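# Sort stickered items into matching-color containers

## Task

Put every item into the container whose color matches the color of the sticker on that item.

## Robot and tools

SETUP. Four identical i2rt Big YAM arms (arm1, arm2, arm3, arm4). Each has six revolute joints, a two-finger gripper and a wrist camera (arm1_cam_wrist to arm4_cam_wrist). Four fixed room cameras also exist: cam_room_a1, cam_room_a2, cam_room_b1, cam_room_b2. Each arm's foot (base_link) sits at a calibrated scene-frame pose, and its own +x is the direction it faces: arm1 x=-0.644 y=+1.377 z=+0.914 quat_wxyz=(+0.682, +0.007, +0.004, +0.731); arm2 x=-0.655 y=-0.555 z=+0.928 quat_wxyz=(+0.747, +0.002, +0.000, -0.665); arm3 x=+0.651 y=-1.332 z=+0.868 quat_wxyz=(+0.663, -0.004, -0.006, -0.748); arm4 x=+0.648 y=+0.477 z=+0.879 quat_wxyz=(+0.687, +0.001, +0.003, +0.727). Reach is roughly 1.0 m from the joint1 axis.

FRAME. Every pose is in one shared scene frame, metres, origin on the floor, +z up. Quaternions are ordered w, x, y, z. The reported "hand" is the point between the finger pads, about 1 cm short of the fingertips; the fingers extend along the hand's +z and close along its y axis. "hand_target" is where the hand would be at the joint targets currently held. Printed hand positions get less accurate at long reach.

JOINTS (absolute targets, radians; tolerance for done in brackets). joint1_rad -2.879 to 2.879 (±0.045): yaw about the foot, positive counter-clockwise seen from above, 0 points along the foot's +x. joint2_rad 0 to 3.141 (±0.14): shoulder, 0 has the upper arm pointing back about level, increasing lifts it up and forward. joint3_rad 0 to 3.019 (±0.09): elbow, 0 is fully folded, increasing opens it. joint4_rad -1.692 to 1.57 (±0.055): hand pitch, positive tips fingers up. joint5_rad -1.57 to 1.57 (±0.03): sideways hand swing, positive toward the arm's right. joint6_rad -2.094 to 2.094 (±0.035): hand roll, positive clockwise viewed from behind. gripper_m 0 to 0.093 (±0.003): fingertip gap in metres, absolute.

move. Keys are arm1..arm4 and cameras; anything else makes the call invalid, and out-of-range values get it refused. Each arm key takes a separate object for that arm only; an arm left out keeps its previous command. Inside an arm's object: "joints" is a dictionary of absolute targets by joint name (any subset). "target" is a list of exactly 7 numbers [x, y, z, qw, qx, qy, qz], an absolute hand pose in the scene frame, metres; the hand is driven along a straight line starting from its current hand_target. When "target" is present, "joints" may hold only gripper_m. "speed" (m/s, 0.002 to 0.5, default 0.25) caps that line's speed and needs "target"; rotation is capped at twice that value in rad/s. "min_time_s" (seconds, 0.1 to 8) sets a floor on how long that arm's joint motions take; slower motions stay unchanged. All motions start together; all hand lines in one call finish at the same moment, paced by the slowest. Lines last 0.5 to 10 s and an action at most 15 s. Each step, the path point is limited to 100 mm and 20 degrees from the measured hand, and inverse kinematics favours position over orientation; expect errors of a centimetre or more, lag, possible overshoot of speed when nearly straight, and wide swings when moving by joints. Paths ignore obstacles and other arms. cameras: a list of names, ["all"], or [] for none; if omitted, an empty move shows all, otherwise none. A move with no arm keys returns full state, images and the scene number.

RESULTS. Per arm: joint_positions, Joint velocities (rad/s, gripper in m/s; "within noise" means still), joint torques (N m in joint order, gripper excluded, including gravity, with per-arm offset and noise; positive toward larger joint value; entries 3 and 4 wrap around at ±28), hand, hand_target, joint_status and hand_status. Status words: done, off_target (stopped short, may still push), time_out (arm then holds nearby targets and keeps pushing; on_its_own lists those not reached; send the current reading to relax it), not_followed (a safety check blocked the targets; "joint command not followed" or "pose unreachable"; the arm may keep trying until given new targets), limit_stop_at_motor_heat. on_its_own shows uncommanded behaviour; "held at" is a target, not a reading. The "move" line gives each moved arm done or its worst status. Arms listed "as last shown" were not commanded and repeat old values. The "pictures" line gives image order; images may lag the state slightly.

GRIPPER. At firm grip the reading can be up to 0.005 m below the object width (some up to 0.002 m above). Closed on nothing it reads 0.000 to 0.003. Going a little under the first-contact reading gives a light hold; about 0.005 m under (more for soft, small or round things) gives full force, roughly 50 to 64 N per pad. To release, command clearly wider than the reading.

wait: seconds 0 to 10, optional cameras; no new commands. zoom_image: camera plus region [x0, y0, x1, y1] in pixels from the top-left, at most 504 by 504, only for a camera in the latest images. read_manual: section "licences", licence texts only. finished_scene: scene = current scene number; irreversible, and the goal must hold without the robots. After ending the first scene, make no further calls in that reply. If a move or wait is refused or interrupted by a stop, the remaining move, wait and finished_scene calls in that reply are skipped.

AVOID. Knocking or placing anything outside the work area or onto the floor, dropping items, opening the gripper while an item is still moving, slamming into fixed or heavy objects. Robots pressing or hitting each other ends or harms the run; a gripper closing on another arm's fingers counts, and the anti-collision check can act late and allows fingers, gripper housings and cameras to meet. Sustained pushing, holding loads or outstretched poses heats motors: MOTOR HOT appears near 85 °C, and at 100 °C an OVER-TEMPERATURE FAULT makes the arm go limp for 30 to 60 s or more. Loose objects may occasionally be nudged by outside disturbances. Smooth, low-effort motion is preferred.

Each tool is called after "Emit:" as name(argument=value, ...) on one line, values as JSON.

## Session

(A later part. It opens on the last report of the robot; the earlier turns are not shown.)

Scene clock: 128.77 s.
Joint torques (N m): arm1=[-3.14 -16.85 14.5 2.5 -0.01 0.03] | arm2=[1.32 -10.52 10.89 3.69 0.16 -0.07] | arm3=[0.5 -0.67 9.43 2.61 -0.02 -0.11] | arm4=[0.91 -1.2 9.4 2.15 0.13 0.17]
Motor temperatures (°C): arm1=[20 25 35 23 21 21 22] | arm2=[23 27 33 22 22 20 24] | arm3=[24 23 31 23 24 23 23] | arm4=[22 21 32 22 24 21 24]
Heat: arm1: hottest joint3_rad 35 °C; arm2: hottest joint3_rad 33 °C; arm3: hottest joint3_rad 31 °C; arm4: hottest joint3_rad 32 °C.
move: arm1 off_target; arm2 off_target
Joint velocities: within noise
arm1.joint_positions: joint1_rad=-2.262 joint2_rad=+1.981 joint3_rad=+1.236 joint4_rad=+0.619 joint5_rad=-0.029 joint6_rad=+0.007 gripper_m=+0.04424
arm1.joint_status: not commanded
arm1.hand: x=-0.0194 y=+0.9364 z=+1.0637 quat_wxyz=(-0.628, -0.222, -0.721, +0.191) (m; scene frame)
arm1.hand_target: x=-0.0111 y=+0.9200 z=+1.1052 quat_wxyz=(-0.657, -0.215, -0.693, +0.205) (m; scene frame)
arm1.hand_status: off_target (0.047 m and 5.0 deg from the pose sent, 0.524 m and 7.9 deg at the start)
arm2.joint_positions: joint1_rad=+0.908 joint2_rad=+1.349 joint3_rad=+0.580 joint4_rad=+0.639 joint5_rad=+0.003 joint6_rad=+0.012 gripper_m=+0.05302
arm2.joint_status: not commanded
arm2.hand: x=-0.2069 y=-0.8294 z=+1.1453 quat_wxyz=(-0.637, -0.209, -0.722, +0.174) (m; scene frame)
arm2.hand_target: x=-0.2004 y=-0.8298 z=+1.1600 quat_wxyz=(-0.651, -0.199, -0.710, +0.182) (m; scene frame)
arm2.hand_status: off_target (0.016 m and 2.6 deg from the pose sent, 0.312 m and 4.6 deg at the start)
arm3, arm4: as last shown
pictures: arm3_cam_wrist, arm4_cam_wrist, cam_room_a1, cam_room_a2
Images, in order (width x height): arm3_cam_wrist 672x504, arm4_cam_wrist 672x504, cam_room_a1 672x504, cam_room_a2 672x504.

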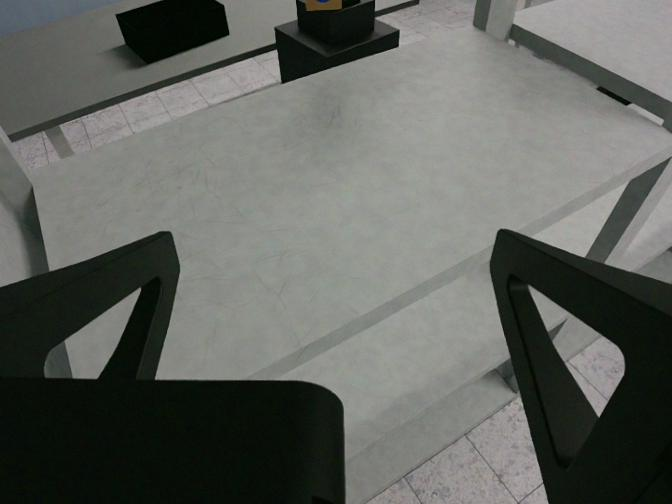

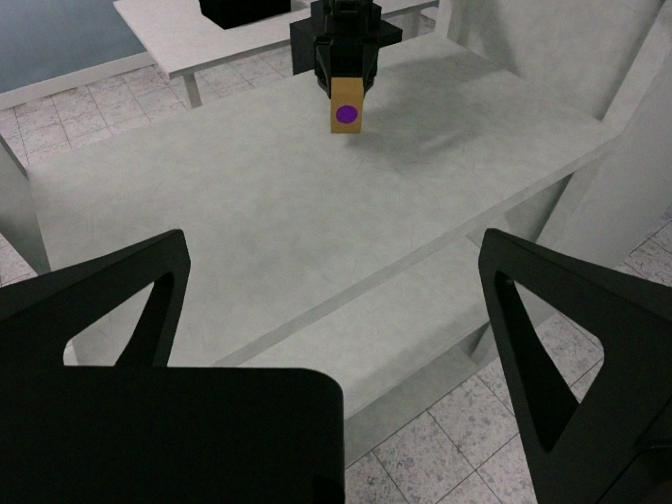

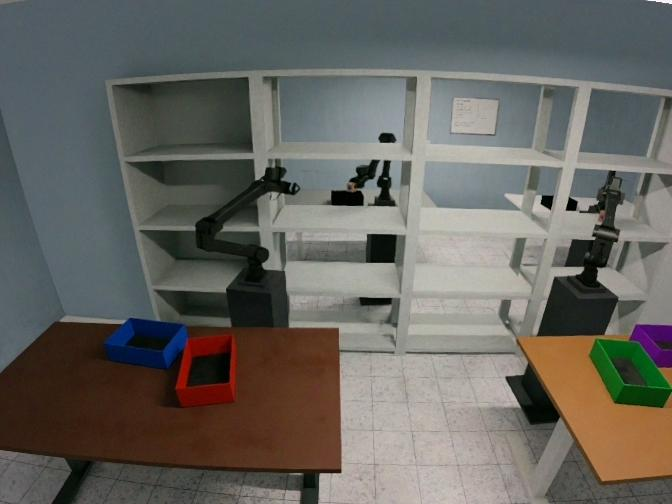

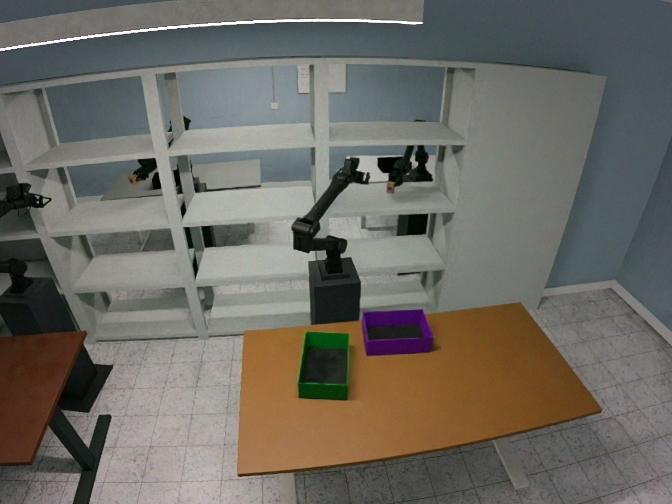

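Emit:
move(arm1={"target":[-0.008,0.918,1.075,-0.657,-0.2155,-0.693,0.2045],"speed":0.2}, arm2={"target":[-0.010,-0.947,1.07,-0.6506,-0.1983,-0.710,0.1817],"speed":0.2})

Emit:
move(arm1={"target":[-0.008,0.918,1.060,-0.657,-0.2155,-0.693,0.2045],"speed":0.05}, arm2={"target":[-0.010,-0.947,1.045,-0.6506,-0.1983,-0.710,0.1817],"speed":0.05})

Emit:
move(arm1={"target":[-0.008,0.918,1.048,-0.657,-0.2155,-0.693,0.2045],"speed":0.05}, arm2={"target":[-0.010,-0.947,1.030,-0.6506,-0.1983,-0.710,0.1817],"speed":0.05}, cameras=["arm1_cam_wrist","arm2_cam_wrist","arm3_cam_wrist","arm4_cam_wrist"])

Scene clock: 136.27 s.
Joint torques (N m): arm1=[-2.43 -15.38 13.82 2.7 -0.04 0.04] | arm2=[1.03 -18.55 13.22 2.24 -0.11 -0.08] | arm3=[0.67 -0.67 9.46 2.67 -0.01 -0.12] | arm4=[0.67 -0.79 9.46 2.1 0.14 0.19]
Motor temperatures (°C): arm1=[20 26 35 23 21 21 22] | arm2=[23 26 34 22 22 20 24] | arm3=[24 23 31 23 24 23 23] | arm4=[22 21 32 22 24 21 24]
Heat: arm1: hottest joint3_rad 35 °C; arm2: hottest joint3_rad 34 °C; arm3: hottest joint3_rad 31 °C; arm4: hottest joint3_rad 32 °C.
move: arm1 off_target; arm2 off_target
Joint velocities: within noise
arm1.joint_positions: joint1_rad=-2.262 joint2_rad=+2.016 joint3_rad=+1.236 joint4_rad=+0.679 joint5_rad=-0.029 joint6_rad=+0.007 gripper_m=+0.04424
arm1.joint_status: not commanded
arm1.hand: x=-0.0175 y=+0.9349 z=+1.0523 quat_wxyz=(-0.636, -0.220, -0.714, +0.194) (m; scene frame)
arm1.hand_target: x=-0.0099 y=+0.9192 z=+1.0751 quat_wxyz=(-0.657, -0.215, -0.693, +0.205) (m; scene frame)
arm1.hand_status: off_target (0.030 m and 3.6 deg from the pose sent, 0.024 m and 5.0 deg at the start)
arm2.joint_positions: joint1_rad=+0.908 joint2_rad=+1.994 joint3_rad=+1.141 joint4_rad=+0.743 joint5_rad=+0.003 joint6_rad=+0.011 gripper_m=+0.05302
arm2.joint_status: not commanded
arm2.hand: x=-0.0257 y=-0.9390 z=+1.0611 quat_wxyz=(-0.644, -0.207, -0.716, +0.176) (m; scene frame)
arm2.hand_target: x=-0.0112 y=-0.9463 z=+1.0703 quat_wxyz=(-0.651, -0.198, -0.710, +0.182) (m; scene frame)
arm2.hand_status: off_target (0.020 m and 1.6 deg from the pose sent, 0.241 m and 2.6 deg at the start)
arm3, arm4: as last shown
pictures: none

Scene clock: 137.33 s.
Joint torques (N m): arm1=[-2.9 -14.45 13.35 2.59 -0.02 -0.02] | arm2=[0.97 -18.78 12.53 3.66 -0.1 -0.07] | arm3=[0.62 -0.38 9.44 2.63 -0.02 -0.12] | arm4=[0.79 -0.73 9.42 2.25 0.15 0.16]
Motor temperatures (°C): arm1=[20 26 35 23 21 21 22] | arm2=[23 26 34 22 22 20 24] | arm3=[24 23 31 23 24 23 23] | arm4=[22 21 32 22 24 21 24]
Heat: arm1: hottest joint3_rad 35 °C; arm2: hottest joint3_rad 34 °C; arm3: hottest joint3_rad 31 °C; arm4: hottest joint3_rad 32 °C.
move: arm1 off_target; arm2 off_target
Joint velocities: within noise
arm1.joint_positions: joint1_rad=-2.262 joint2_rad=+2.037 joint3_rad=+1.236 joint4_rad=+0.713 joint5_rad=-0.029 joint6_rad=+0.007 gripper_m=+0.04423
arm1.joint_status: not commanded
arm1.hand: x=-0.0167 y=+0.9343 z=+1.0449 quat_wxyz=(-0.641, -0.218, -0.710, +0.195) (m; scene frame)
arm1.hand_target: x=-0.0095 y=+0.9189 z=+1.0601 quat_wxyz=(-0.657, -0.215, -0.693, +0.205) (m; scene frame)
arm1.hand_status: off_target (0.024 m and 2.9 deg from the pose sent, 0.021 m and 3.6 deg at the start)
arm2.joint_positions: joint1_rad=+0.908 joint2_rad=+2.040 joint3_rad=+1.141 joint4_rad=+0.760 joint5_rad=+0.003 joint6_rad=+0.010 gripper_m=+0.05302
arm2.joint_status: not commanded
arm2.hand: x=-0.0257 y=-0.9389 z=+1.0320 quat_wxyz=(-0.633, -0.209, -0.725, +0.174) (m; scene frame)
arm2.hand_target: x=-0.0114 y=-0.9461 z=+1.0452 quat_wxyz=(-0.650, -0.199, -0.710, +0.182) (m; scene frame)
arm2.hand_status: off_target (0.022 m and 3.1 deg from the pose sent, 0.024 m and 1.6 deg at the start)
arm3.joint_positions: joint1_rad=-1.969 joint2_rad=+0.493 joint3_rad=+0.797 joint4_rad=-0.518 joint5_rad=+0.001 joint6_rad=+0.006 gripper_m=+0.09400
arm3.joint_status: not commanded
arm3.hand: x=+0.3667 y=-1.1629 z=+1.2961 quat_wxyz=(+0.154, -0.753, +0.206, +0.605) (m; scene frame)
arm3.hand_target: x=+0.3688 y=-1.1606 z=+1.2985 quat_wxyz=(+0.161, -0.747, +0.206, +0.611) (m; scene frame)
arm3.hand_status: not commanded
arm4.joint_positions: joint1_rad=+0.899 joint2_rad=+0.497 joint3_rad=+0.790 joint4_rad=-0.521 joint5_rad=-0.001 joint6_rad=-0.013 gripper_m=+0.09398
arm4.joint_status: not commanded
arm4.hand: x=+0.3816 y=+0.6687 z=+1.3048 quat_wxyz=(-0.190, +0.747, -0.233, -0.593) (m; scene frame)
arm4.hand_target: x=+0.3833 y=+0.6674 z=+1.3132 quat_wxyz=(-0.190, +0.736, -0.235, -0.606) (m; scene frame)
arm4.hand_status: not commanded
pictures: none

Scene clock: 138.30 s.
Joint torques (N m): arm1=[-2.67 -13.86 13.18 2.18 -0.05 0] | arm2=[0.85 -17.32 12.25 3.36 -0.11 -0.05] | arm3=[0.56 -0.62 9.46 2.62 -0.02 -0.11] | arm4=[0.85 -1.14 9.36 2.14 0.11 0.2]
Motor temperatures (°C): arm1=[20 26 35 23 21 21 22] | arm2=[23 26 34 22 22 20 24] | arm3=[24 23 31 23 24 23 23] | arm4=[22 21 32 22 24 21 24]
Heat: arm1: hottest joint3_rad 35 °C; arm2: hottest joint3_rad 34 °C; arm3: hottest joint3_rad 31 °C; arm4: hottest joint3_rad 32 °C.
move: arm1 off_target; arm2 off_target
Joint velocities: within noise
arm1.joint_positions: joint1_rad=-2.262 joint2_rad=+2.050 joint3_rad=+1.236 joint4_rad=+0.746 joint5_rad=-0.029 joint6_rad=+0.007 gripper_m=+0.04423
arm1.joint_status: not commanded
arm1.hand: x=-0.0161 y=+0.9338 z=+1.0437 quat_wxyz=(-0.648, -0.216, -0.703, +0.197) (m; scene frame)
arm1.hand_target: x=-0.0093 y=+0.9187 z=+1.0480 quat_wxyz=(-0.657, -0.215, -0.693, +0.205) (m; scene frame)
arm1.hand_status: off_target (0.018 m and 1.8 deg from the pose sent, 0.019 m and 2.9 deg at the start)
arm2.joint_positions: joint1_rad=+0.908 joint2_rad=+2.057 joint3_rad=+1.144 joint4_rad=+0.798 joint5_rad=+0.003 joint6_rad=+0.008 gripper_m=+0.05302
arm2.joint_status: not commanded
arm2.hand: x=-0.0241 y=-0.9398 z=+1.0311 quat_wxyz=(-0.642, -0.206, -0.717, +0.176) (m; scene frame)
arm2.hand_target: x=-0.0111 y=-0.9464 z=+1.0299 quat_wxyz=(-0.650, -0.199, -0.710, +0.182) (m; scene frame)
arm2.hand_status: off_target (0.016 m and 1.7 deg from the pose sent, 0.018 m and 3.1 deg at the start)
arm3, arm4: as last shown
pictures: arm1_cam_wrist, arm2_cam_wrist, arm3_cam_wrist, arm4_cam_wrist
Images, in order (width x height): arm1_cam_wrist 672x504, arm2_cam_wrist 672x504, arm3_cam_wrist 672x504, arm4_cam_wrist 672x504.

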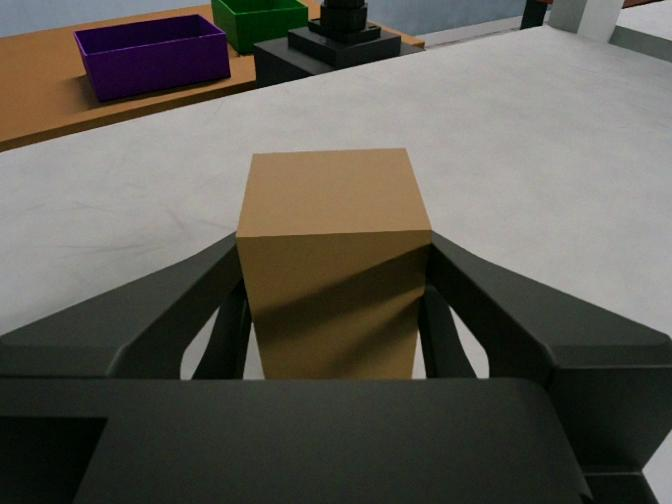

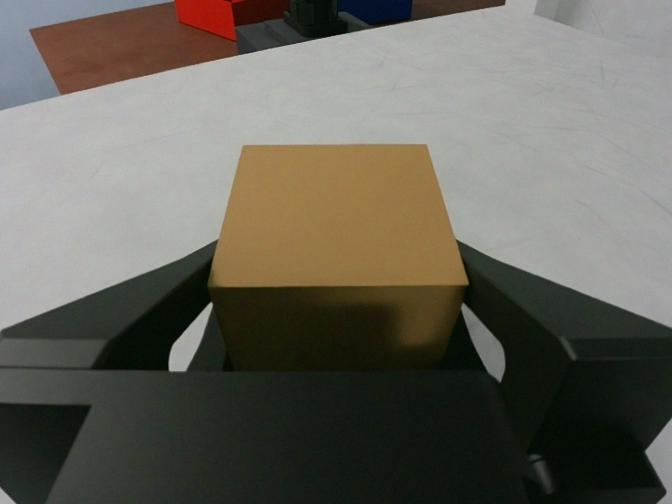

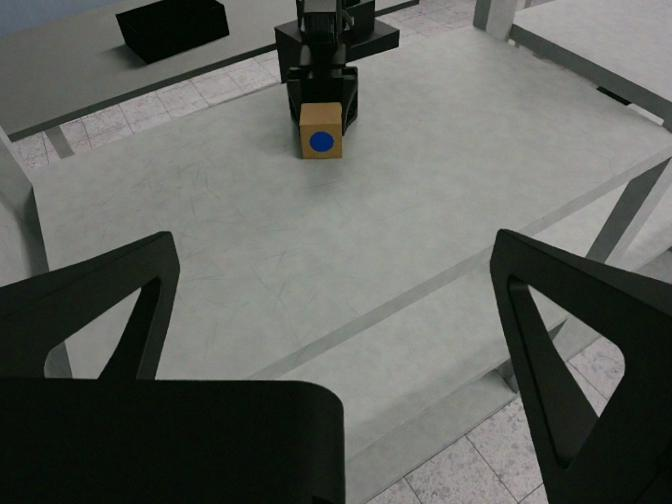

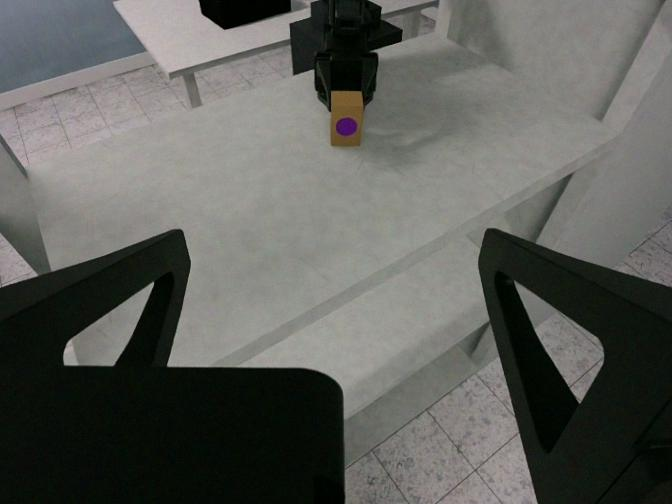

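Emit:
move(arm1={"joints":{"gripper_m":0.085}}, arm2={"joints":{"gripper_m":0.09}})

Emit:
move(arm1={"target":[-0.132,1.003,1.065,-0.657,-0.2155,-0.693,0.2045],"speed":0.15}, arm2={"target":[-0.125,-0.877,1.06,-0.6506,-0.1983,-0.710,0.1817],"speed":0.15})

Emit:
move(arm1={"target":[-0.33,1.14,1.25,-0.633,-0.222,-0.715,0.197],"speed":0.3}, arm2={"target":[-0.36,-0.73,1.25,-0.6506,-0.1983,-0.710,0.1817],"speed":0.3}, arm3={"target":[0.098,-1.031,1.085,-0.1727,0.723,-0.195,-0.640],"speed":0.3}, arm4={"target":[0.109,0.86,1.085,-0.201,0.714,-0.227,-0.632],"speed":0.3}, cameras=["arm3_cam_wrist","arm4_cam_wrist"])

Scene clock: 148.63 s.
Joint torques (N m): arm1=[-2.73 -14.74 12.93 2.19 -0.03 0.01] | arm2=[0.79 -17.85 12.22 3.37 -0.12 -0.06] | arm3=[0.56 -0.44 9.48 2.65 -0.02 -0.12] | arm4=[0.85 -0.85 9.43 2.21 0.15 0.2]
Motor temperatures (°C): arm1=[20 26 35 23 21 21 22] | arm2=[23 26 34 23 22 20 24] | arm3=[24 23 31 23 24 23 23] | arm4=[22 21 32 22 24 21 24]
Heat: arm1: hottest joint3_rad 35 °C; arm2: hottest joint3_rad 34 °C; arm3: hottest joint3_rad 31 °C; arm4: hottest joint3_rad 32 °C.
move: arm1 done; arm2 done
Joint velocities: within noise
arm1.joint_positions: joint1_rad=-2.262 joint2_rad=+2.067 joint3_rad=+1.236 joint4_rad=+0.746 joint5_rad=-0.029 joint6_rad=+0.007 gripper_m=+0.08496
arm1.joint_status: all done
arm1.hand: x=-0.0163 y=+0.9338 z=+1.0312 quat_wxyz=(-0.642, -0.218, -0.709, +0.195) (m; scene frame)
arm1.hand_target: x=-0.0093 y=+0.9187 z=+1.0479 quat_wxyz=(-0.657, -0.215, -0.693, +0.205) (m; scene frame)
arm1.hand_status: not commanded
arm2.joint_positions: joint1_rad=+0.908 joint2_rad=+2.061 joint3_rad=+1.144 joint4_rad=+0.798 joint5_rad=+0.003 joint6_rad=+0.008 gripper_m=+0.08994
arm2.joint_status: all done
arm2.hand: x=-0.0242 y=-0.9397 z=+1.0278 quat_wxyz=(-0.640, -0.207, -0.719, +0.176) (m; scene frame)
arm2.hand_target: x=-0.0111 y=-0.9464 z=+1.0299 quat_wxyz=(-0.650, -0.199, -0.710, +0.182) (m; scene frame)
arm2.hand_status: not commanded
arm3, arm4: as last shown
pictures: none

Scene clock: 150.20 s.
Joint torques (N m): arm1=[-3.19 -12.86 7.39 2.55 -0.08 0.01] | arm2=[0.97 -17.03 6.63 3.45 -0.07 -0.06] | arm3=[0.62 -0.62 9.44 2.66 -0.01 -0.11] | arm4=[0.73 -1.26 9.42 2.29 0.16 0.18]
Motor temperatures (°C): arm1=[20 26 35 23 21 21 22] | arm2=[23 26 34 23 22 20 24] | arm3=[24 23 31 23 24 23 23] | arm4=[22 21 32 22 24 21 24]
Heat: arm1: hottest joint3_rad 35 °C; arm2: hottest joint3_rad 34 °C; arm3: hottest joint3_rad 31 °C; arm4: hottest joint3_rad 32 °C.
move: arm1 off_target; arm2 done
Joint velocities: within noise
arm1.joint_positions: joint1_rad=-2.271 joint2_rad=+1.807 joint3_rad=+0.810 joint4_rad=+0.916 joint5_rad=-0.039 joint6_rad=+0.007 gripper_m=+0.08496
arm1.joint_status: not commanded
arm1.hand: x=-0.1286 y=+1.0092 z=+1.0470 quat_wxyz=(-0.644, -0.218, -0.707, +0.196) (m; scene frame)
arm1.hand_target: x=-0.1320 y=+1.0031 z=+1.0649 quat_wxyz=(-0.657, -0.215, -0.693, +0.205) (m; scene frame)
arm1.hand_status: off_target (0.019 m and 2.5 deg from the pose sent, 0.139 m and 2.7 deg at the start)
arm2.joint_positions: joint1_rad=+0.908 joint2_rad=+1.822 joint3_rad=+0.785 joint4_rad=+0.928 joint5_rad=+0.003 joint6_rad=+0.008 gripper_m=+0.08994
arm2.joint_status: not commanded
arm2.hand: x=-0.1236 y=-0.8796 z=+1.0525 quat_wxyz=(-0.643, -0.206, -0.716, +0.177) (m; scene frame)
arm2.hand_target: x=-0.1250 y=-0.8771 z=+1.0600 quat_wxyz=(-0.651, -0.198, -0.710, +0.182) (m; scene frame)
arm2.hand_status: done (0.008 m and 1.5 deg from the pose sent, 0.123 m and 1.9 deg at the start)
arm3, arm4: as last shown
pictures: none

Scene clock: 152.27 s.
Joint torques (N m): arm1=[-3.14 1.2 13.9 1.5 -0.06 -0.03] | arm2=[1.55 -0.15 13.31 1.98 0.17 -0.03] | arm3=[2.37 -14.51 11.32 2.66 0.11 -0.12] | arm4=[0.91 -16.09 10.24 2.17 0.17 0.14]
Motor temperatures (°C): arm1=[20 26 35 23 21 21 22] | arm2=[23 26 33 22 22 20 24] | arm3=[24 23 31 23 24 23 23] | arm4=[22 21 33 22 24 21 24]
Heat: arm1: hottest joint3_rad 35 °C; arm2: hottest joint3_rad 33 °C; arm3: hottest joint3_rad 31 °C; arm4: hottest joint3_rad 33 °C.
move: arm1 done; arm2 done; arm3 off_target; arm4 off_target
Joint velocities: within noise
arm1.joint_positions: joint1_rad=-2.322 joint2_rad=+0.650 joint3_rad=+0.512 joint4_rad=+0.026 joint5_rad=-0.089 joint6_rad=+0.004 gripper_m=+0.08496
arm1.joint_status: not commanded
arm1.hand: x=-0.3298 y=+1.1449 z=+1.2421 quat_wxyz=(-0.633, -0.222, -0.717, +0.191) (m; scene frame)
arm1.hand_target: x=-0.3301 y=+1.1401 z=+1.2501 quat_wxyz=(-0.633, -0.222, -0.715, +0.197) (m; scene frame)
arm1.hand_status: done (0.009 m and 0.7 deg from the pose sent, 0.314 m and 1.6 deg at the start)
arm2.joint_positions: joint1_rad=+0.930 joint2_rad=+0.458 joint3_rad=+0.408 joint4_rad=-0.025 joint5_rad=+0.026 joint6_rad=+0.008 gripper_m=+0.08994
arm2.joint_status: not commanded
arm2.hand: x=-0.3630 y=-0.7313 z=+1.2491 quat_wxyz=(-0.655, -0.203, -0.705, +0.181) (m; scene frame)
arm2.hand_target: x=-0.3600 y=-0.7300 z=+1.2499 quat_wxyz=(-0.651, -0.198, -0.710, +0.182) (m; scene frame)
arm2.hand_status: done (0.003 m and 1.0 deg from the pose sent, 0.342 m and 1.5 deg at the start)
arm3.joint_positions: joint1_rad=-1.944 joint2_rad=+1.591 joint3_rad=+0.807 joint4_rad=+0.606 joint5_rad=+0.046 joint6_rad=+0.002 gripper_m=+0.09400
arm3.joint_status: not commanded
arm3.hand: x=+0.1160 y=-1.0312 z=+1.0571 quat_wxyz=(+0.169, -0.741, +0.207, +0.616) (m; scene frame)
arm3.hand_target: x=+0.0996 y=-1.0319 z=+1.0851 quat_wxyz=(+0.173, -0.723, +0.195, +0.640) (m; scene frame)
arm3.hand_status: off_target (0.033 m and 3.7 deg from the pose sent, 0.366 m and 5.9 deg at the start)
arm4.joint_positions: joint1_rad=+0.899 joint2_rad=+1.691 joint3_rad=+0.896 joint4_rad=+0.613 joint5_rad=-0.001 joint6_rad=-0.013 gripper_m=+0.09398
arm4.joint_status: not commanded
arm4.hand: x=+0.1212 y=+0.8511 z=+1.0605 quat_wxyz=(-0.195, +0.733, -0.229, -0.610) (m; scene frame)
arm4.hand_target: x=+0.1102 y=+0.8590 z=+1.0851 quat_wxyz=(-0.201, +0.714, -0.227, -0.632) (m; scene frame)
arm4.hand_status: off_target (0.029 m and 3.4 deg from the pose sent, 0.399 m and 6.0 deg at the start)
pictures: arm3_cam_wrist, arm4_cam_wrist
Images, in order (width x height): arm3_cam_wrist 672x504, arm4_cam_wrist 672x504.

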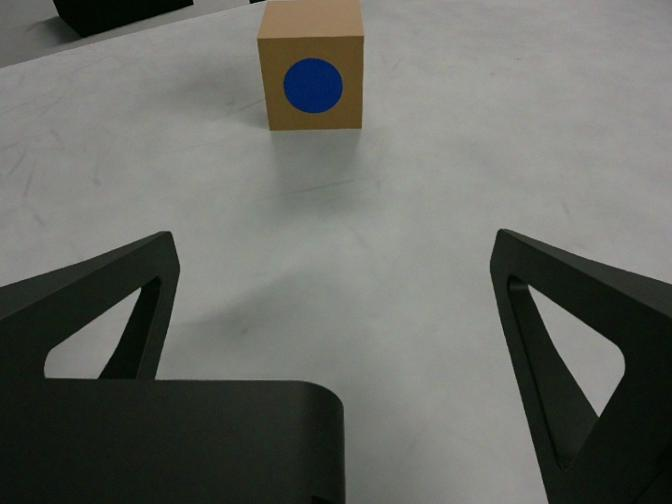

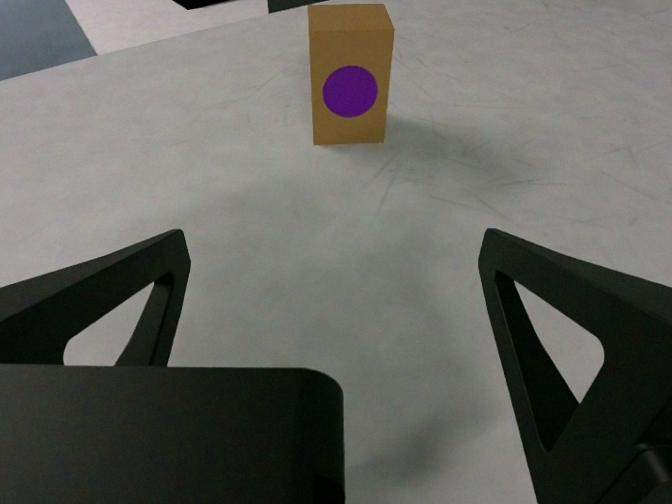

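Emit:
move(arm3={"target":[-0.068,-0.946,1.054,-0.1727,0.723,-0.195,-0.640],"speed":0.15}, arm4={"target":[-0.027,0.971,1.05,-0.201,0.714,-0.227,-0.632],"speed":0.15}, cameras=["arm3_cam_wrist","arm4_cam_wrist"])

Scene clock: 164.07 s.
Joint torques (N m): arm1=[-2.73 1.03 13.91 1.47 -0.06 -0.04] | arm2=[1.49 -0.15 13.27 1.98 0.17 -0.03] | arm3=[2.61 -21.01 12.55 1.55 0.11 -0.13] | arm4=[0.44 -21.77 11.58 1.03 -0.06 0.11]
Motor temperatures (°C): arm1=[20 25 35 23 21 21 22] | arm2=[23 26 33 22 22 20 23] | arm3=[24 23 31 23 24 23 23] | arm4=[22 22 33 22 24 21 24]
Heat: arm1: hottest joint3_rad 35 °C; arm2: hottest joint3_rad 33 °C; arm3: hottest joint3_rad 31 °C; arm4: hottest joint3_rad 33 °C.
move: arm3 off_target; arm4 off_target
Joint velocities: within noise
arm1, arm2: as last shown
arm3.joint_positions: joint1_rad=-1.944 joint2_rad=+2.022 joint3_rad=+1.380 joint4_rad=+0.499 joint5_rad=+0.047 joint6_rad=+0.002 gripper_m=+0.09400
arm3.joint_status: not commanded
arm3.hand: x=-0.0490 y=-0.9427 z=+1.0390 quat_wxyz=(+0.172, -0.730, +0.205, +0.629) (m; scene frame)
arm3.hand_target: x=-0.0665 y=-0.9468 z=+1.0540 quat_wxyz=(+0.173, -0.723, +0.195, +0.640) (m; scene frame)
arm3.hand_status: off_target (0.024 m and 1.9 deg from the pose sent, 0.203 m and 3.7 deg at the start)
arm4.joint_positions: joint1_rad=+0.888 joint2_rad=+2.089 joint3_rad=+1.455 joint4_rad=+0.500 joint5_rad=-0.013 joint6_rad=-0.013 gripper_m=+0.09398
arm4.joint_status: not commanded
arm4.hand: x=-0.0185 y=+0.9580 z=+1.0463 quat_wxyz=(-0.200, +0.718, -0.225, -0.627) (m; scene frame)
arm4.hand_target: x=-0.0259 y=+0.9705 z=+1.0501 quat_wxyz=(-0.201, +0.713, -0.227, -0.632) (m; scene frame)
arm4.hand_status: off_target (0.016 m and 0.8 deg from the pose sent, 0.191 m and 3.4 deg at the start)
pictures: arm3_cam_wrist, arm4_cam_wrist
Images, in order (width x height): arm3_cam_wrist 672x504, arm4_cam_wrist 672x504.

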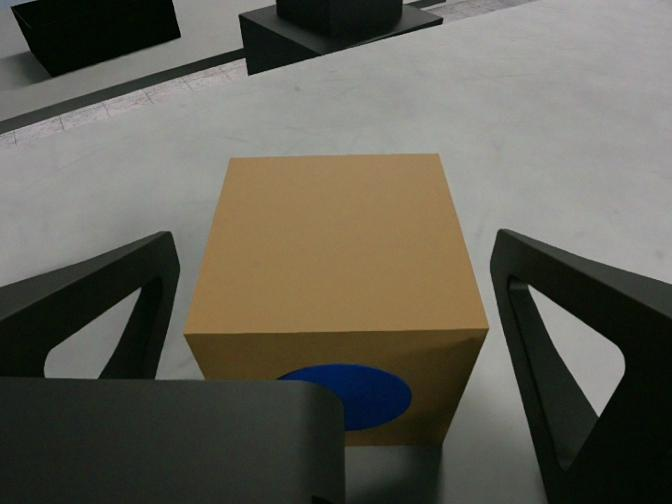

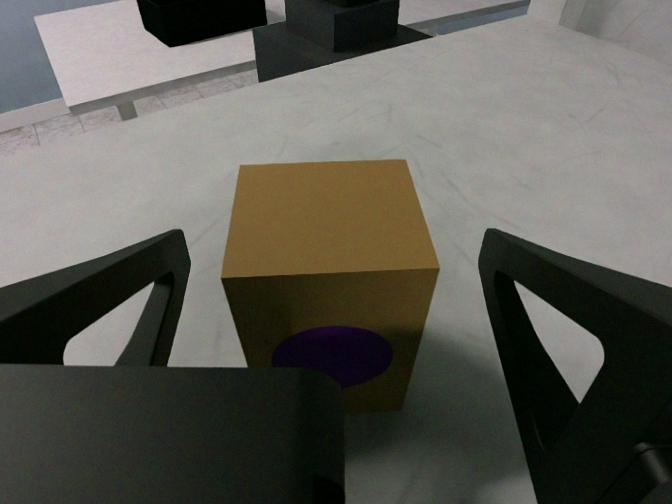

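Emit:
move(arm3={"joints":{"gripper_m":0.043}}, arm4={"joints":{"gripper_m":0.033}})

Emit:
move(arm3={"target":[0.14,-1.05,1.12,-0.1727,0.723,-0.195,-0.640],"speed":0.25}, arm4={"target":[0.14,0.85,1.12,-0.201,0.714,-0.227,-0.632],"speed":0.25}, cameras=["arm3_cam_wrist","arm4_cam_wrist"])

Emit:
move(arm3={"target":[0.36,-1.17,1.24,-0.1727,0.723,-0.195,-0.640],"speed":0.3}, arm4={"target":[0.37,0.68,1.24,-0.201,0.714,-0.227,-0.632],"speed":0.3})

Emit:
move(arm3={"joints":{"joint1_rad":1.019,"joint2_rad":0.9,"joint3_rad":1.3,"joint4_rad":-1.45,"joint5_rad":0,"joint6_rad":0},"min_time_s":4}, arm4={"joints":{"joint1_rad":-1.173,"joint2_rad":0.9,"joint3_rad":1.3,"joint4_rad":-1.45,"joint5_rad":0,"joint6_rad":0},"min_time_s":4}, cameras=["arm3_cam_wrist","arm4_cam_wrist"])

Scene clock: 183.30 s.
Joint torques (N m): arm1=[-2.61 1.67 13.83 1.55 -0.07 -0.04] | arm2=[1.49 -0.21 13.29 1.98 0.17 -0.03] | arm3=[2.67 -21.3 12.57 1.61 0.1 -0.11] | arm4=[0.5 -21.89 11.58 1.11 -0.04 0.11]
Motor temperatures (°C): arm1=[20 25 35 23 21 21 22] | arm2=[23 25 33 22 22 20 23] | arm3=[24 23 33 23 24 23 23] | arm4=[22 25 38 22 24 21 24]
Heat: arm1: hottest joint3_rad 35 °C; arm2: hottest joint3_rad 33 °C; arm3: hottest joint3_rad 33 °C; arm4: hottest joint3_rad 38 °C.
move: arm3 off_target; arm4 off_target
Joint velocities: within noise
arm1, arm2: as last shown
arm3.joint_positions: joint1_rad=-1.943 joint2_rad=+2.022 joint3_rad=+1.380 joint4_rad=+0.499 joint5_rad=+0.048 joint6_rad=+0.001 gripper_m=+0.05333
arm3.joint_status: gripper_m off_target (ended at +0.05336, target +0.04300)
arm3.hand: x=-0.0491 y=-0.9429 z=+1.0390 quat_wxyz=(+0.172, -0.730, +0.204, +0.629) (m; scene frame)
arm3.hand_target: x=-0.0666 y=-0.9470 z=+1.0541 quat_wxyz=(+0.173, -0.723, +0.195, +0.640) (m; scene frame)
arm3.hand_status: not commanded
arm4.joint_positions: joint1_rad=+0.888 joint2_rad=+2.089 joint3_rad=+1.455 joint4_rad=+0.500 joint5_rad=-0.014 joint6_rad=-0.013 gripper_m=+0.04467
arm4.joint_status: gripper_m off_target (ended at +0.04469, target +0.03300)
arm4.hand: x=-0.0186 y=+0.9579 z=+1.0463 quat_wxyz=(-0.200, +0.718, -0.225, -0.627) (m; scene frame)
arm4.hand_target: x=-0.0259 y=+0.9704 z=+1.0501 quat_wxyz=(-0.201, +0.713, -0.227, -0.632) (m; scene frame)
arm4.hand_status: not commanded
pictures: none

Scene clock: 184.93 s.
Joint torques (N m): arm1=[-2.32 0.38 13.86 1.4 -0.06 -0.03] | arm2=[1.55 -0.21 13.3 1.98 0.17 -0.03] | arm3=[2.14 -12.34 8.21 1.7 -0.07 -0.11] | arm4=[-0.03 -15.15 8.17 1.73 -0.06 0.08]
Motor temperatures (°C): arm1=[20 25 35 23 21 21 21] | arm2=[23 25 33 22 22 20 23] | arm3=[24 24 33 23 24 23 23] | arm4=[22 25 38 22 24 21 25]
Heat: arm1: hottest joint3_rad 35 °C; arm2: hottest joint3_rad 33 °C; arm3: hottest joint3_rad 33 °C; arm4: hottest joint3_rad 38 °C.
move: arm3 done; arm4 done
Joint velocities: within noise
arm1, arm2: as last shown
arm3.joint_positions: joint1_rad=-1.943 joint2_rad=+1.415 joint3_rad=+0.771 joint4_rad=+0.535 joint5_rad=+0.045 joint6_rad=+0.000 gripper_m=+0.05332
arm3.joint_status: not commanded
arm3.hand: x=+0.1419 y=-1.0451 z=+1.1216 quat_wxyz=(+0.175, -0.720, +0.201, +0.641) (m; scene frame)
arm3.hand_target: x=+0.1399 y=-1.0500 z=+1.1200 quat_wxyz=(+0.173, -0.723, +0.195, +0.640) (m; scene frame)
arm3.hand_status: done (0.005 m and 0.8 deg from the pose sent, 0.232 m and 1.9 deg at the start)
arm4.joint_positions: joint1_rad=+0.887 joint2_rad=+1.564 joint3_rad=+0.882 joint4_rad=+0.545 joint5_rad=-0.015 joint6_rad=-0.013 gripper_m=+0.04467
arm4.joint_status: not commanded
arm4.hand: x=+0.1380 y=+0.8458 z=+1.1148 quat_wxyz=(-0.199, +0.719, -0.225, -0.627) (m; scene frame)
arm4.hand_target: x=+0.1400 y=+0.8499 z=+1.1202 quat_wxyz=(-0.201, +0.714, -0.227, -0.632) (m; scene frame)
arm4.hand_status: done (0.007 m and 0.9 deg from the pose sent, 0.205 m and 0.8 deg at the start)
pictures: arm3_cam_wrist, arm4_cam_wrist
Images, in order (width x height): arm3_cam_wrist 672x504, arm4_cam_wrist 672x504.

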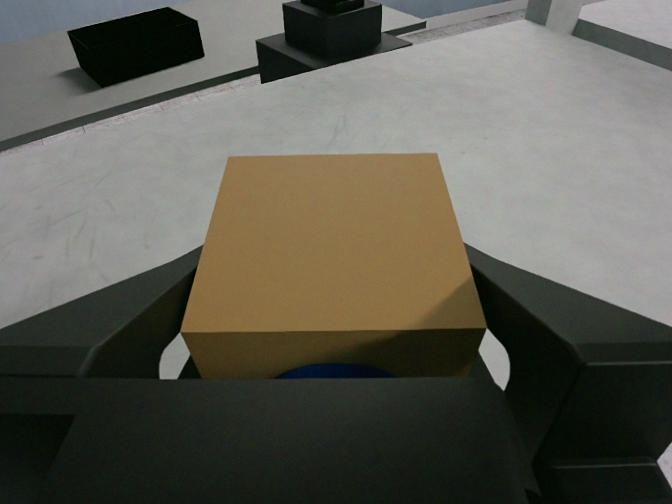

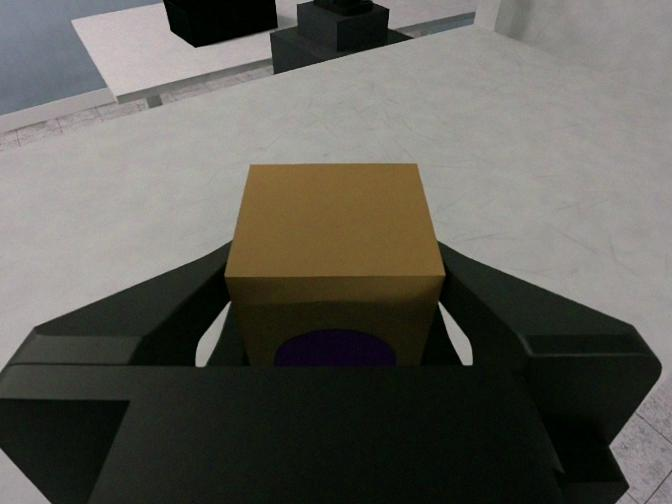

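Scene clock: 186.73 s.
Joint torques (N m): arm1=[-2.84 0.85 13.87 1.37 -0.08 -0.03] | arm2=[1.44 -0.15 13.27 1.96 0.17 -0.03] | arm3=[2.14 0.67 11.71 1.69 0.11 -0.08] | arm4=[0.73 0.15 10.59 1.24 0.19 0.11]
Motor temperatures (°C): arm1=[20 25 35 23 21 21 21] | arm2=[23 25 33 22 22 20 23] | arm3=[24 24 33 23 24 23 23] | arm4=[22 25 38 22 24 21 25]
Heat: arm1: hottest joint3_rad 35 °C; arm2: hottest joint3_rad 33 °C; arm3: hottest joint3_rad 33 °C; arm4: hottest joint3_rad 38 °C.
move: arm3 done; arm4 done
Joint velocities: within noise
arm1, arm2: as last shown
arm3.joint_positions: joint1_rad=-1.919 joint2_rad=+0.424 joint3_rad=+0.552 joint4_rad=-0.252 joint5_rad=+0.071 joint6_rad=+0.000 gripper_m=+0.05332
arm3.joint_status: not commanded
arm3.hand: x=+0.3627 y=-1.1665 z=+1.2312 quat_wxyz=(+0.175, -0.725, +0.201, +0.636) (m; scene frame)
arm3.hand_target: x=+0.3601 y=-1.1701 z=+1.2400 quat_wxyz=(+0.173, -0.723, +0.195, +0.640) (m; scene frame)
arm3.hand_status: done (0.010 m and 0.9 deg from the pose sent, 0.278 m and 0.8 deg at the start)
arm4.joint_positions: joint1_rad=+0.887 joint2_rad=+0.472 joint3_rad=+0.534 joint4_rad=-0.180 joint5_rad=-0.015 joint6_rad=-0.013 gripper_m=+0.04467
arm4.joint_status: not commanded
arm4.hand: x=+0.3705 y=+0.6781 z=+1.2376 quat_wxyz=(-0.202, +0.713, -0.223, -0.634) (m; scene frame)
arm4.hand_target: x=+0.3700 y=+0.6799 z=+1.2400 quat_wxyz=(-0.201, +0.714, -0.227, -0.632) (m; scene frame)
arm4.hand_status: done (0.003 m and 0.5 deg from the pose sent, 0.311 m and 0.9 deg at the start)
pictures: none

Scene clock: 191.17 s.
Joint torques (N m): arm1=[-2.49 0.62 14 1.48 -0.05 -0.11] | arm2=[1.49 -0.15 13.29 1.99 0.16 -0.03] | arm3=[1.79 -3.31 14.11 0.7 0.01 -0.05] | arm4=[0.79 -3.25 12.59 0.4 0.17 0.16]
Motor temperatures (°C): arm1=[20 24 35 23 21 21 21] | arm2=[23 25 34 22 22 20 23] | arm3=[24 24 33 23 24 23 24] | arm4=[22 24 38 22 24 21 25]
Heat: arm1: hottest joint3_rad 35 °C; arm2: hottest joint3_rad 34 °C; arm3: hottest joint3_rad 33 °C; arm4: hottest joint3_rad 38 °C.
move: arm3 done; arm4 done
Joint velocities: within noise
arm1, arm2: as last shown
arm3.joint_positions: joint1_rad=+1.011 joint2_rad=+0.893 joint3_rad=+1.241 joint4_rad=-1.444 joint5_rad=+0.001 joint6_rad=+0.000 gripper_m=+0.05332
arm3.joint_status: all done
arm3.hand: x=+0.8909 y=-1.5218 z=+1.2482 quat_wxyz=(-0.224, -0.323, -0.916, +0.085) (m; scene frame)
arm3.hand_target: x=+0.8964 y=-1.5226 z=+1.2734 quat_wxyz=(-0.246, -0.317, -0.911, +0.091) (m; scene frame)
arm3.hand_status: not commanded
arm4.joint_positions: joint1_rad=-1.173 joint2_rad=+0.888 joint3_rad=+1.245 joint4_rad=-1.439 joint5_rad=-0.002 joint6_rad=-0.012 gripper_m=+0.04467
arm4.joint_status: all done
arm4.hand: x=+0.9281 y=+0.6145 z=+1.2590 quat_wxyz=(-0.233, +0.225, -0.945, -0.053) (m; scene frame)
arm4.hand_target: x=+0.9329 y=+0.6164 z=+1.2804 quat_wxyz=(-0.248, +0.218, -0.942, -0.057) (m; scene frame)
arm4.hand_status: not commanded
pictures: arm3_cam_wrist, arm4_cam_wrist
Images, in order (width x height): arm3_cam_wrist 672x504, arm4_cam_wrist 672x504.

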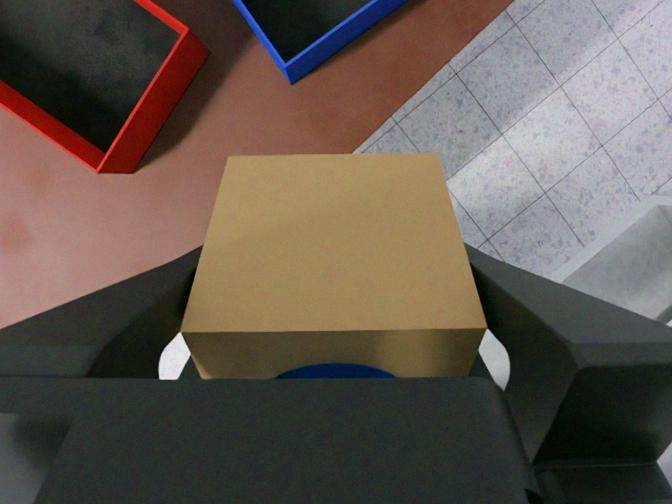

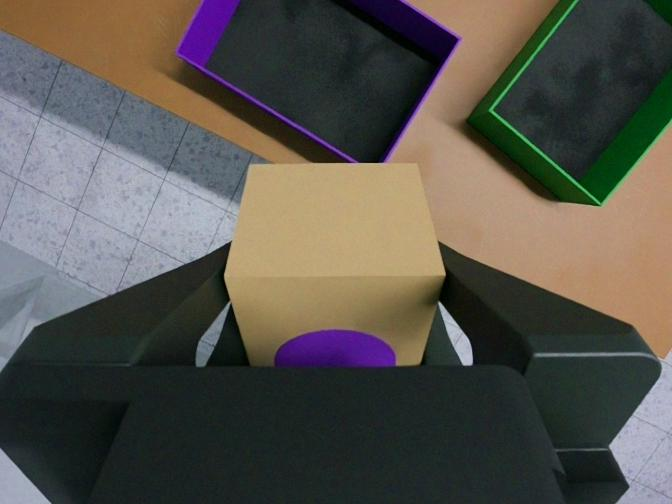

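Emit:
move(arm3={"target":[1.165,-1.725,0.91,0.0743,-0.3196,-0.9444,-0.0252],"speed":0.3}, arm4={"target":[1.095,0.728,0.9,0.0675,0.2514,-0.9654,0.0176],"speed":0.3}, cameras=["arm3_cam_wrist","arm4_cam_wrist"])

Scene clock: 205.80 s.
Joint torques (N m): arm1=[-2.96 1.26 13.82 1.55 -0.03 -0.06] | arm2=[1.49 -0.15 13.29 1.99 0.17 -0.03] | arm3=[2.08 -26.34 12.26 -0.92 -0.07 -0.09] | arm4=[1.26 -19.96 9.73 -0.53 -0.05 0.12]
Motor temperatures (°C): arm1=[20 24 35 23 21 21 21] | arm2=[23 25 34 22 22 20 23] | arm3=[24 24 34 23 24 23 24] | arm4=[22 23 39 22 24 21 25]
Heat: arm1: hottest joint3_rad 35 °C; arm2: hottest joint3_rad 34 °C; arm3: hottest joint3_rad 34 °C; arm4: hottest joint3_rad 39 °C.
move: arm3 off_target; arm4 off_target
Joint velocities: within noise
arm1, arm2: as last shown
arm3.joint_positions: joint1_rad=+1.021 joint2_rad=+2.281 joint3_rad=+1.967 joint4_rad=-1.474 joint5_rad=-0.007 joint6_rad=+0.000 gripper_m=+0.05332
arm3.joint_status: not commanded
arm3.hand: x=+1.1454 y=-1.7222 z=+0.8866 quat_wxyz=(+0.098, -0.328, -0.939, -0.033) (m; scene frame)
arm3.hand_target: x=+1.1640 y=-1.7242 z=+0.9101 quat_wxyz=(+0.074, -0.320, -0.944, -0.025) (m; scene frame)
arm3.hand_status: off_target (0.031 m and 3.1 deg from the pose sent, 0.481 m and 36.8 deg at the start)
arm4.joint_positions: joint1_rad=-1.123 joint2_rad=+1.920 joint3_rad=+1.347 joint4_rad=-1.166 joint5_rad=+0.002 joint6_rad=-0.004 gripper_m=+0.04467
arm4.joint_status: not commanded
arm4.hand: x=+1.0814 y=+0.7158 z=+0.8880 quat_wxyz=(+0.084, +0.251, -0.964, +0.023) (m; scene frame)
arm4.hand_target: x=+1.0945 y=+0.7276 z=+0.9003 quat_wxyz=(+0.067, +0.251, -0.965, +0.017) (m; scene frame)
arm4.hand_status: off_target (0.022 m and 2.0 deg from the pose sent, 0.412 m and 35.7 deg at the start)
pictures: arm3_cam_wrist, arm4_cam_wrist
Images, in order (width x height): arm3_cam_wrist 672x504, arm4_cam_wrist 672x504.

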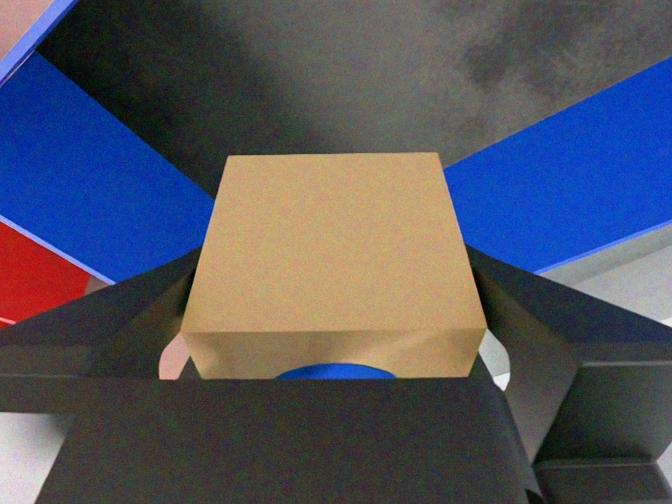

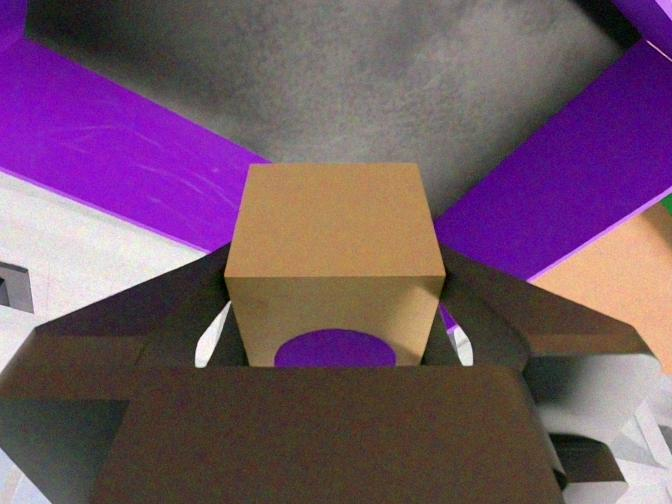

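Emit:
move(arm3={"target":[1.15,-1.72,0.78,0.0743,-0.3196,-0.9444,-0.0252],"speed":0.2}, arm4={"target":[1.085,0.722,0.775,0.0675,0.2514,-0.9654,0.0176],"speed":0.2})

Emit:
move(arm3={"target":[1.15,-1.72,0.742,0.0743,-0.3196,-0.9444,-0.0252],"speed":0.07}, arm4={"target":[1.085,0.722,0.735,0.0675,0.2514,-0.9654,0.0176],"speed":0.07}, cameras=["arm3_cam_wrist","arm4_cam_wrist"])

Scene clock: 218.50 s.
Joint torques (N m): arm1=[-2.84 0.97 13.9 1.42 -0.02 -0.07] | arm2=[1.49 -0.09 13.26 1.98 0.16 -0.03] | arm3=[1.61 -25.64 7.57 -0.16 0 -0.11] | arm4=[1.2 -20.13 5.89 0.09 -0.02 0.12]
Motor temperatures (°C): arm1=[20 24 35 23 21 21 21] | arm2=[23 25 34 22 22 20 23] | arm3=[24 25 33 23 24 23 24] | arm4=[22 24 39 22 24 21 26]
Heat: arm1: hottest joint3_rad 35 °C; arm2: hottest joint3_rad 34 °C; arm3: hottest joint3_rad 33 °C; arm4: hottest joint3_rad 39 °C.
move: arm3 done; arm4 done
Joint velocities: within noise
arm1, arm2: as last shown
arm3.joint_positions: joint1_rad=+1.021 joint2_rad=+2.383 joint3_rad=+1.849 joint4_rad=-1.217 joint5_rad=-0.007 joint6_rad=-0.003 gripper_m=+0.05332
arm3.joint_status: not commanded
arm3.hand: x=+1.1434 y=-1.7220 z=+0.7768 quat_wxyz=(+0.081, -0.327, -0.941, -0.027) (m; scene frame)
arm3.hand_target: x=+1.1500 y=-1.7200 z=+0.7801 quat_wxyz=(+0.074, -0.320, -0.944, -0.025) (m; scene frame)
arm3.hand_status: done (0.008 m and 1.2 deg from the pose sent, 0.107 m and 3.1 deg at the start)
arm4.joint_positions: joint1_rad=-1.123 joint2_rad=+2.097 joint3_rad=+1.282 joint4_rad=-0.900 joint5_rad=+0.002 joint6_rad=-0.004 gripper_m=+0.04466
arm4.joint_status: not commanded
arm4.hand: x=+1.0831 y=+0.7167 z=+0.7770 quat_wxyz=(+0.072, +0.251, -0.965, +0.020) (m; scene frame)
arm4.hand_target: x=+1.0850 y=+0.7219 z=+0.7751 quat_wxyz=(+0.067, +0.251, -0.965, +0.018) (m; scene frame)
arm4.hand_status: done (0.006 m and 0.6 deg from the pose sent, 0.113 m and 2.0 deg at the start)
pictures: none

Scene clock: 219.60 s.
Joint torques (N m): arm1=[-2.26 1.26 13.87 1.52 -0.07 -0.01] | arm2=[1.55 -0.15 13.27 1.99 0.16 -0.03] | arm3=[1.79 -22.42 7.15 -0.13 -0.03 -0.11] | arm4=[0.85 -18.67 5.61 0.21 0.01 0.1]
Motor temperatures (°C): arm1=[20 24 35 23 21 21 21] | arm2=[23 25 34 22 22 20 23] | arm3=[24 25 33 23 24 23 24] | arm4=[22 24 39 22 24 21 26]
Heat: arm1: hottest joint3_rad 35 °C; arm2: hottest joint3_rad 34 °C; arm3: hottest joint3_rad 33 °C; arm4: hottest joint3_rad 39 °C.
move: arm3 off_target; arm4 off_target
Joint velocities: within noise
arm1.joint_positions: joint1_rad=-2.322 joint2_rad=+0.650 joint3_rad=+0.512 joint4_rad=+0.026 joint5_rad=-0.089 joint6_rad=+0.004 gripper_m=+0.08496
arm1.joint_status: not commanded
arm1.hand: x=-0.3298 y=+1.1449 z=+1.2421 quat_wxyz=(-0.633, -0.222, -0.717, +0.191) (m; scene frame)
arm1.hand_target: x=-0.3301 y=+1.1401 z=+1.2501 quat_wxyz=(-0.633, -0.222, -0.715, +0.197) (m; scene frame)
arm1.hand_status: not commanded
arm2.joint_positions: joint1_rad=+0.930 joint2_rad=+0.458 joint3_rad=+0.408 joint4_rad=-0.025 joint5_rad=+0.026 joint6_rad=+0.008 gripper_m=+0.08994
arm2.joint_status: not commanded
arm2.hand: x=-0.3630 y=-0.7313 z=+1.2491 quat_wxyz=(-0.655, -0.203, -0.705, +0.181) (m; scene frame)
arm2.hand_target: x=-0.3600 y=-0.7300 z=+1.2499 quat_wxyz=(-0.651, -0.198, -0.710, +0.182) (m; scene frame)
arm2.hand_status: not commanded
arm3.joint_positions: joint1_rad=+1.021 joint2_rad=+2.399 joint3_rad=+1.849 joint4_rad=-1.154 joint5_rad=-0.007 joint6_rad=-0.003 gripper_m=+0.05332
arm3.joint_status: not commanded
arm3.hand: x=+1.1525 y=-1.7294 z=+0.7644 quat_wxyz=(+0.059, -0.327, -0.943, -0.019) (m; scene frame)
arm3.hand_target: x=+1.1494 y=-1.7197 z=+0.7425 quat_wxyz=(+0.074, -0.320, -0.944, -0.025) (m; scene frame)
arm3.hand_status: off_target (0.024 m and 2.1 deg from the pose sent, 0.035 m and 1.2 deg at the start)
arm4.joint_positions: joint1_rad=-1.121 joint2_rad=+2.157 joint3_rad=+1.282 joint4_rad=-0.825 joint5_rad=+0.001 joint6_rad=-0.004 gripper_m=+0.04466
arm4.joint_status: not commanded
arm4.hand: x=+1.0855 y=+0.7192 z=+0.7456 quat_wxyz=(+0.065, +0.252, -0.965, +0.018) (m; scene frame)
arm4.hand_target: x=+1.0848 y=+0.7218 z=+0.7352 quat_wxyz=(+0.067, +0.251, -0.965, +0.018) (m; scene frame)
arm4.hand_status: off_target (0.011 m and 0.3 deg from the pose sent, 0.042 m and 0.6 deg at the start)
pictures: arm3_cam_wrist, arm4_cam_wrist
Images, in order (width x height): arm3_cam_wrist 672x504, arm4_cam_wrist 672x504.

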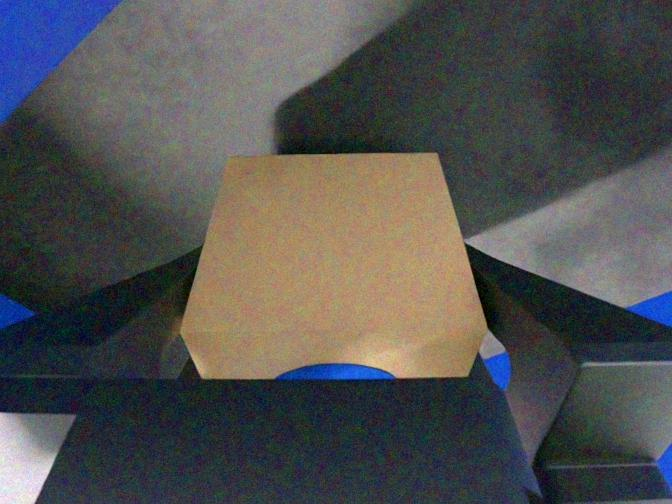

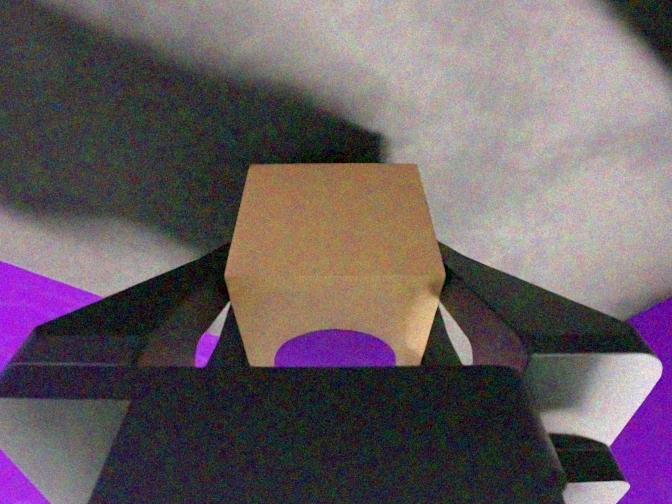

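Emit:
move(arm3={"target":[1.148,-1.72,0.727,0.0743,-0.3196,-0.9444,-0.0252],"speed":0.05}, arm4={"target":[1.085,0.722,0.717,0.0675,0.2514,-0.9654,0.0176],"speed":0.05}, cameras=["arm3_cam_wrist","arm4_cam_wrist"])

Scene clock: 224.13 s.
Joint torques (N m): arm1=[-2.84 0.97 13.76 1.37 -0.08 -0.04] | arm2=[1.55 -0.26 13.29 1.96 0.17 -0.02] | arm3=[1.61 -21.48 6.53 -0.17 0 -0.09] | arm4=[0.67 -17.38 5.65 0.25 -0.01 0.07]
Motor temperatures (°C): arm1=[20 24 35 23 21 21 21] | arm2=[23 25 34 22 22 20 23] | arm3=[24 25 32 23 24 23 24] | arm4=[22 24 38 22 24 21 26]
Heat: arm1: hottest joint3_rad 35 °C; arm2: hottest joint3_rad 34 °C; arm3: hottest joint3_rad 32 °C; arm4: hottest joint3_rad 38 °C.
move: arm3 off_target; arm4 off_target
Joint velocities: within noise
arm1, arm2: as last shown
arm3.joint_positions: joint1_rad=+1.021 joint2_rad=+2.407 joint3_rad=+1.849 joint4_rad=-1.127 joint5_rad=-0.007 joint6_rad=-0.008 gripper_m=+0.05332
arm3.joint_status: not commanded
arm3.hand: x=+1.1563 y=-1.7324 z=+0.7587 quat_wxyz=(+0.050, -0.325, -0.944, -0.016) (m; scene frame)
arm3.hand_target: x=+1.1471 y=-1.7197 z=+0.7282 quat_wxyz=(+0.074, -0.320, -0.944, -0.025) (m; scene frame)
arm3.hand_status: off_target (0.035 m and 3.0 deg from the pose sent, 0.039 m and 2.1 deg at the start)
arm4.joint_positions: joint1_rad=-1.117 joint2_rad=+2.176 joint3_rad=+1.282 joint4_rad=-0.792 joint5_rad=+0.001 joint6_rad=-0.004 gripper_m=+0.04466
arm4.joint_status: not commanded
arm4.hand: x=+1.0870 y=+0.7224 z=+0.7353 quat_wxyz=(+0.059, +0.254, -0.965, +0.016) (m; scene frame)
arm4.hand_target: x=+1.0844 y=+0.7217 z=+0.7175 quat_wxyz=(+0.067, +0.252, -0.965, +0.018) (m; scene frame)
arm4.hand_status: off_target (0.018 m and 1.1 deg from the pose sent, 0.029 m and 0.3 deg at the start)
pictures: arm3_cam_wrist, arm4_cam_wrist
Images, in order (width x height): arm3_cam_wrist 672x504, arm4_cam_wrist 672x504.

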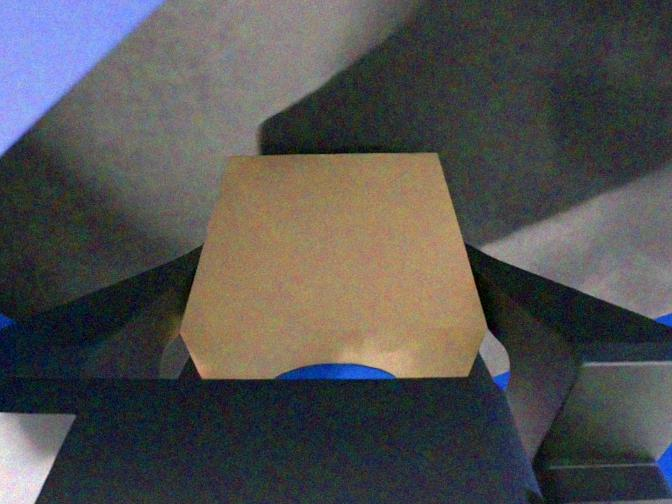

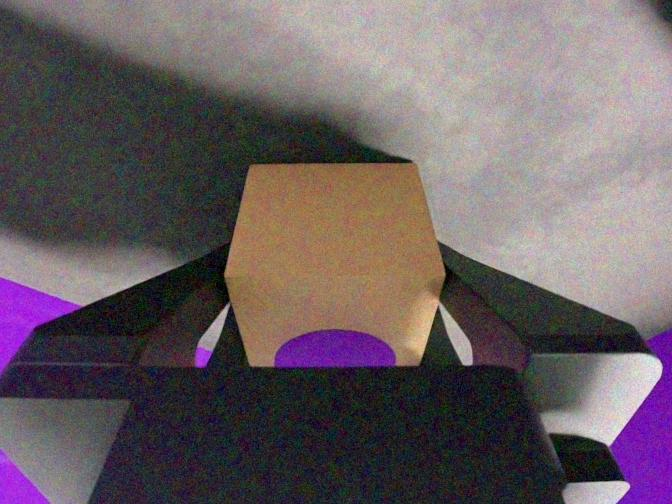

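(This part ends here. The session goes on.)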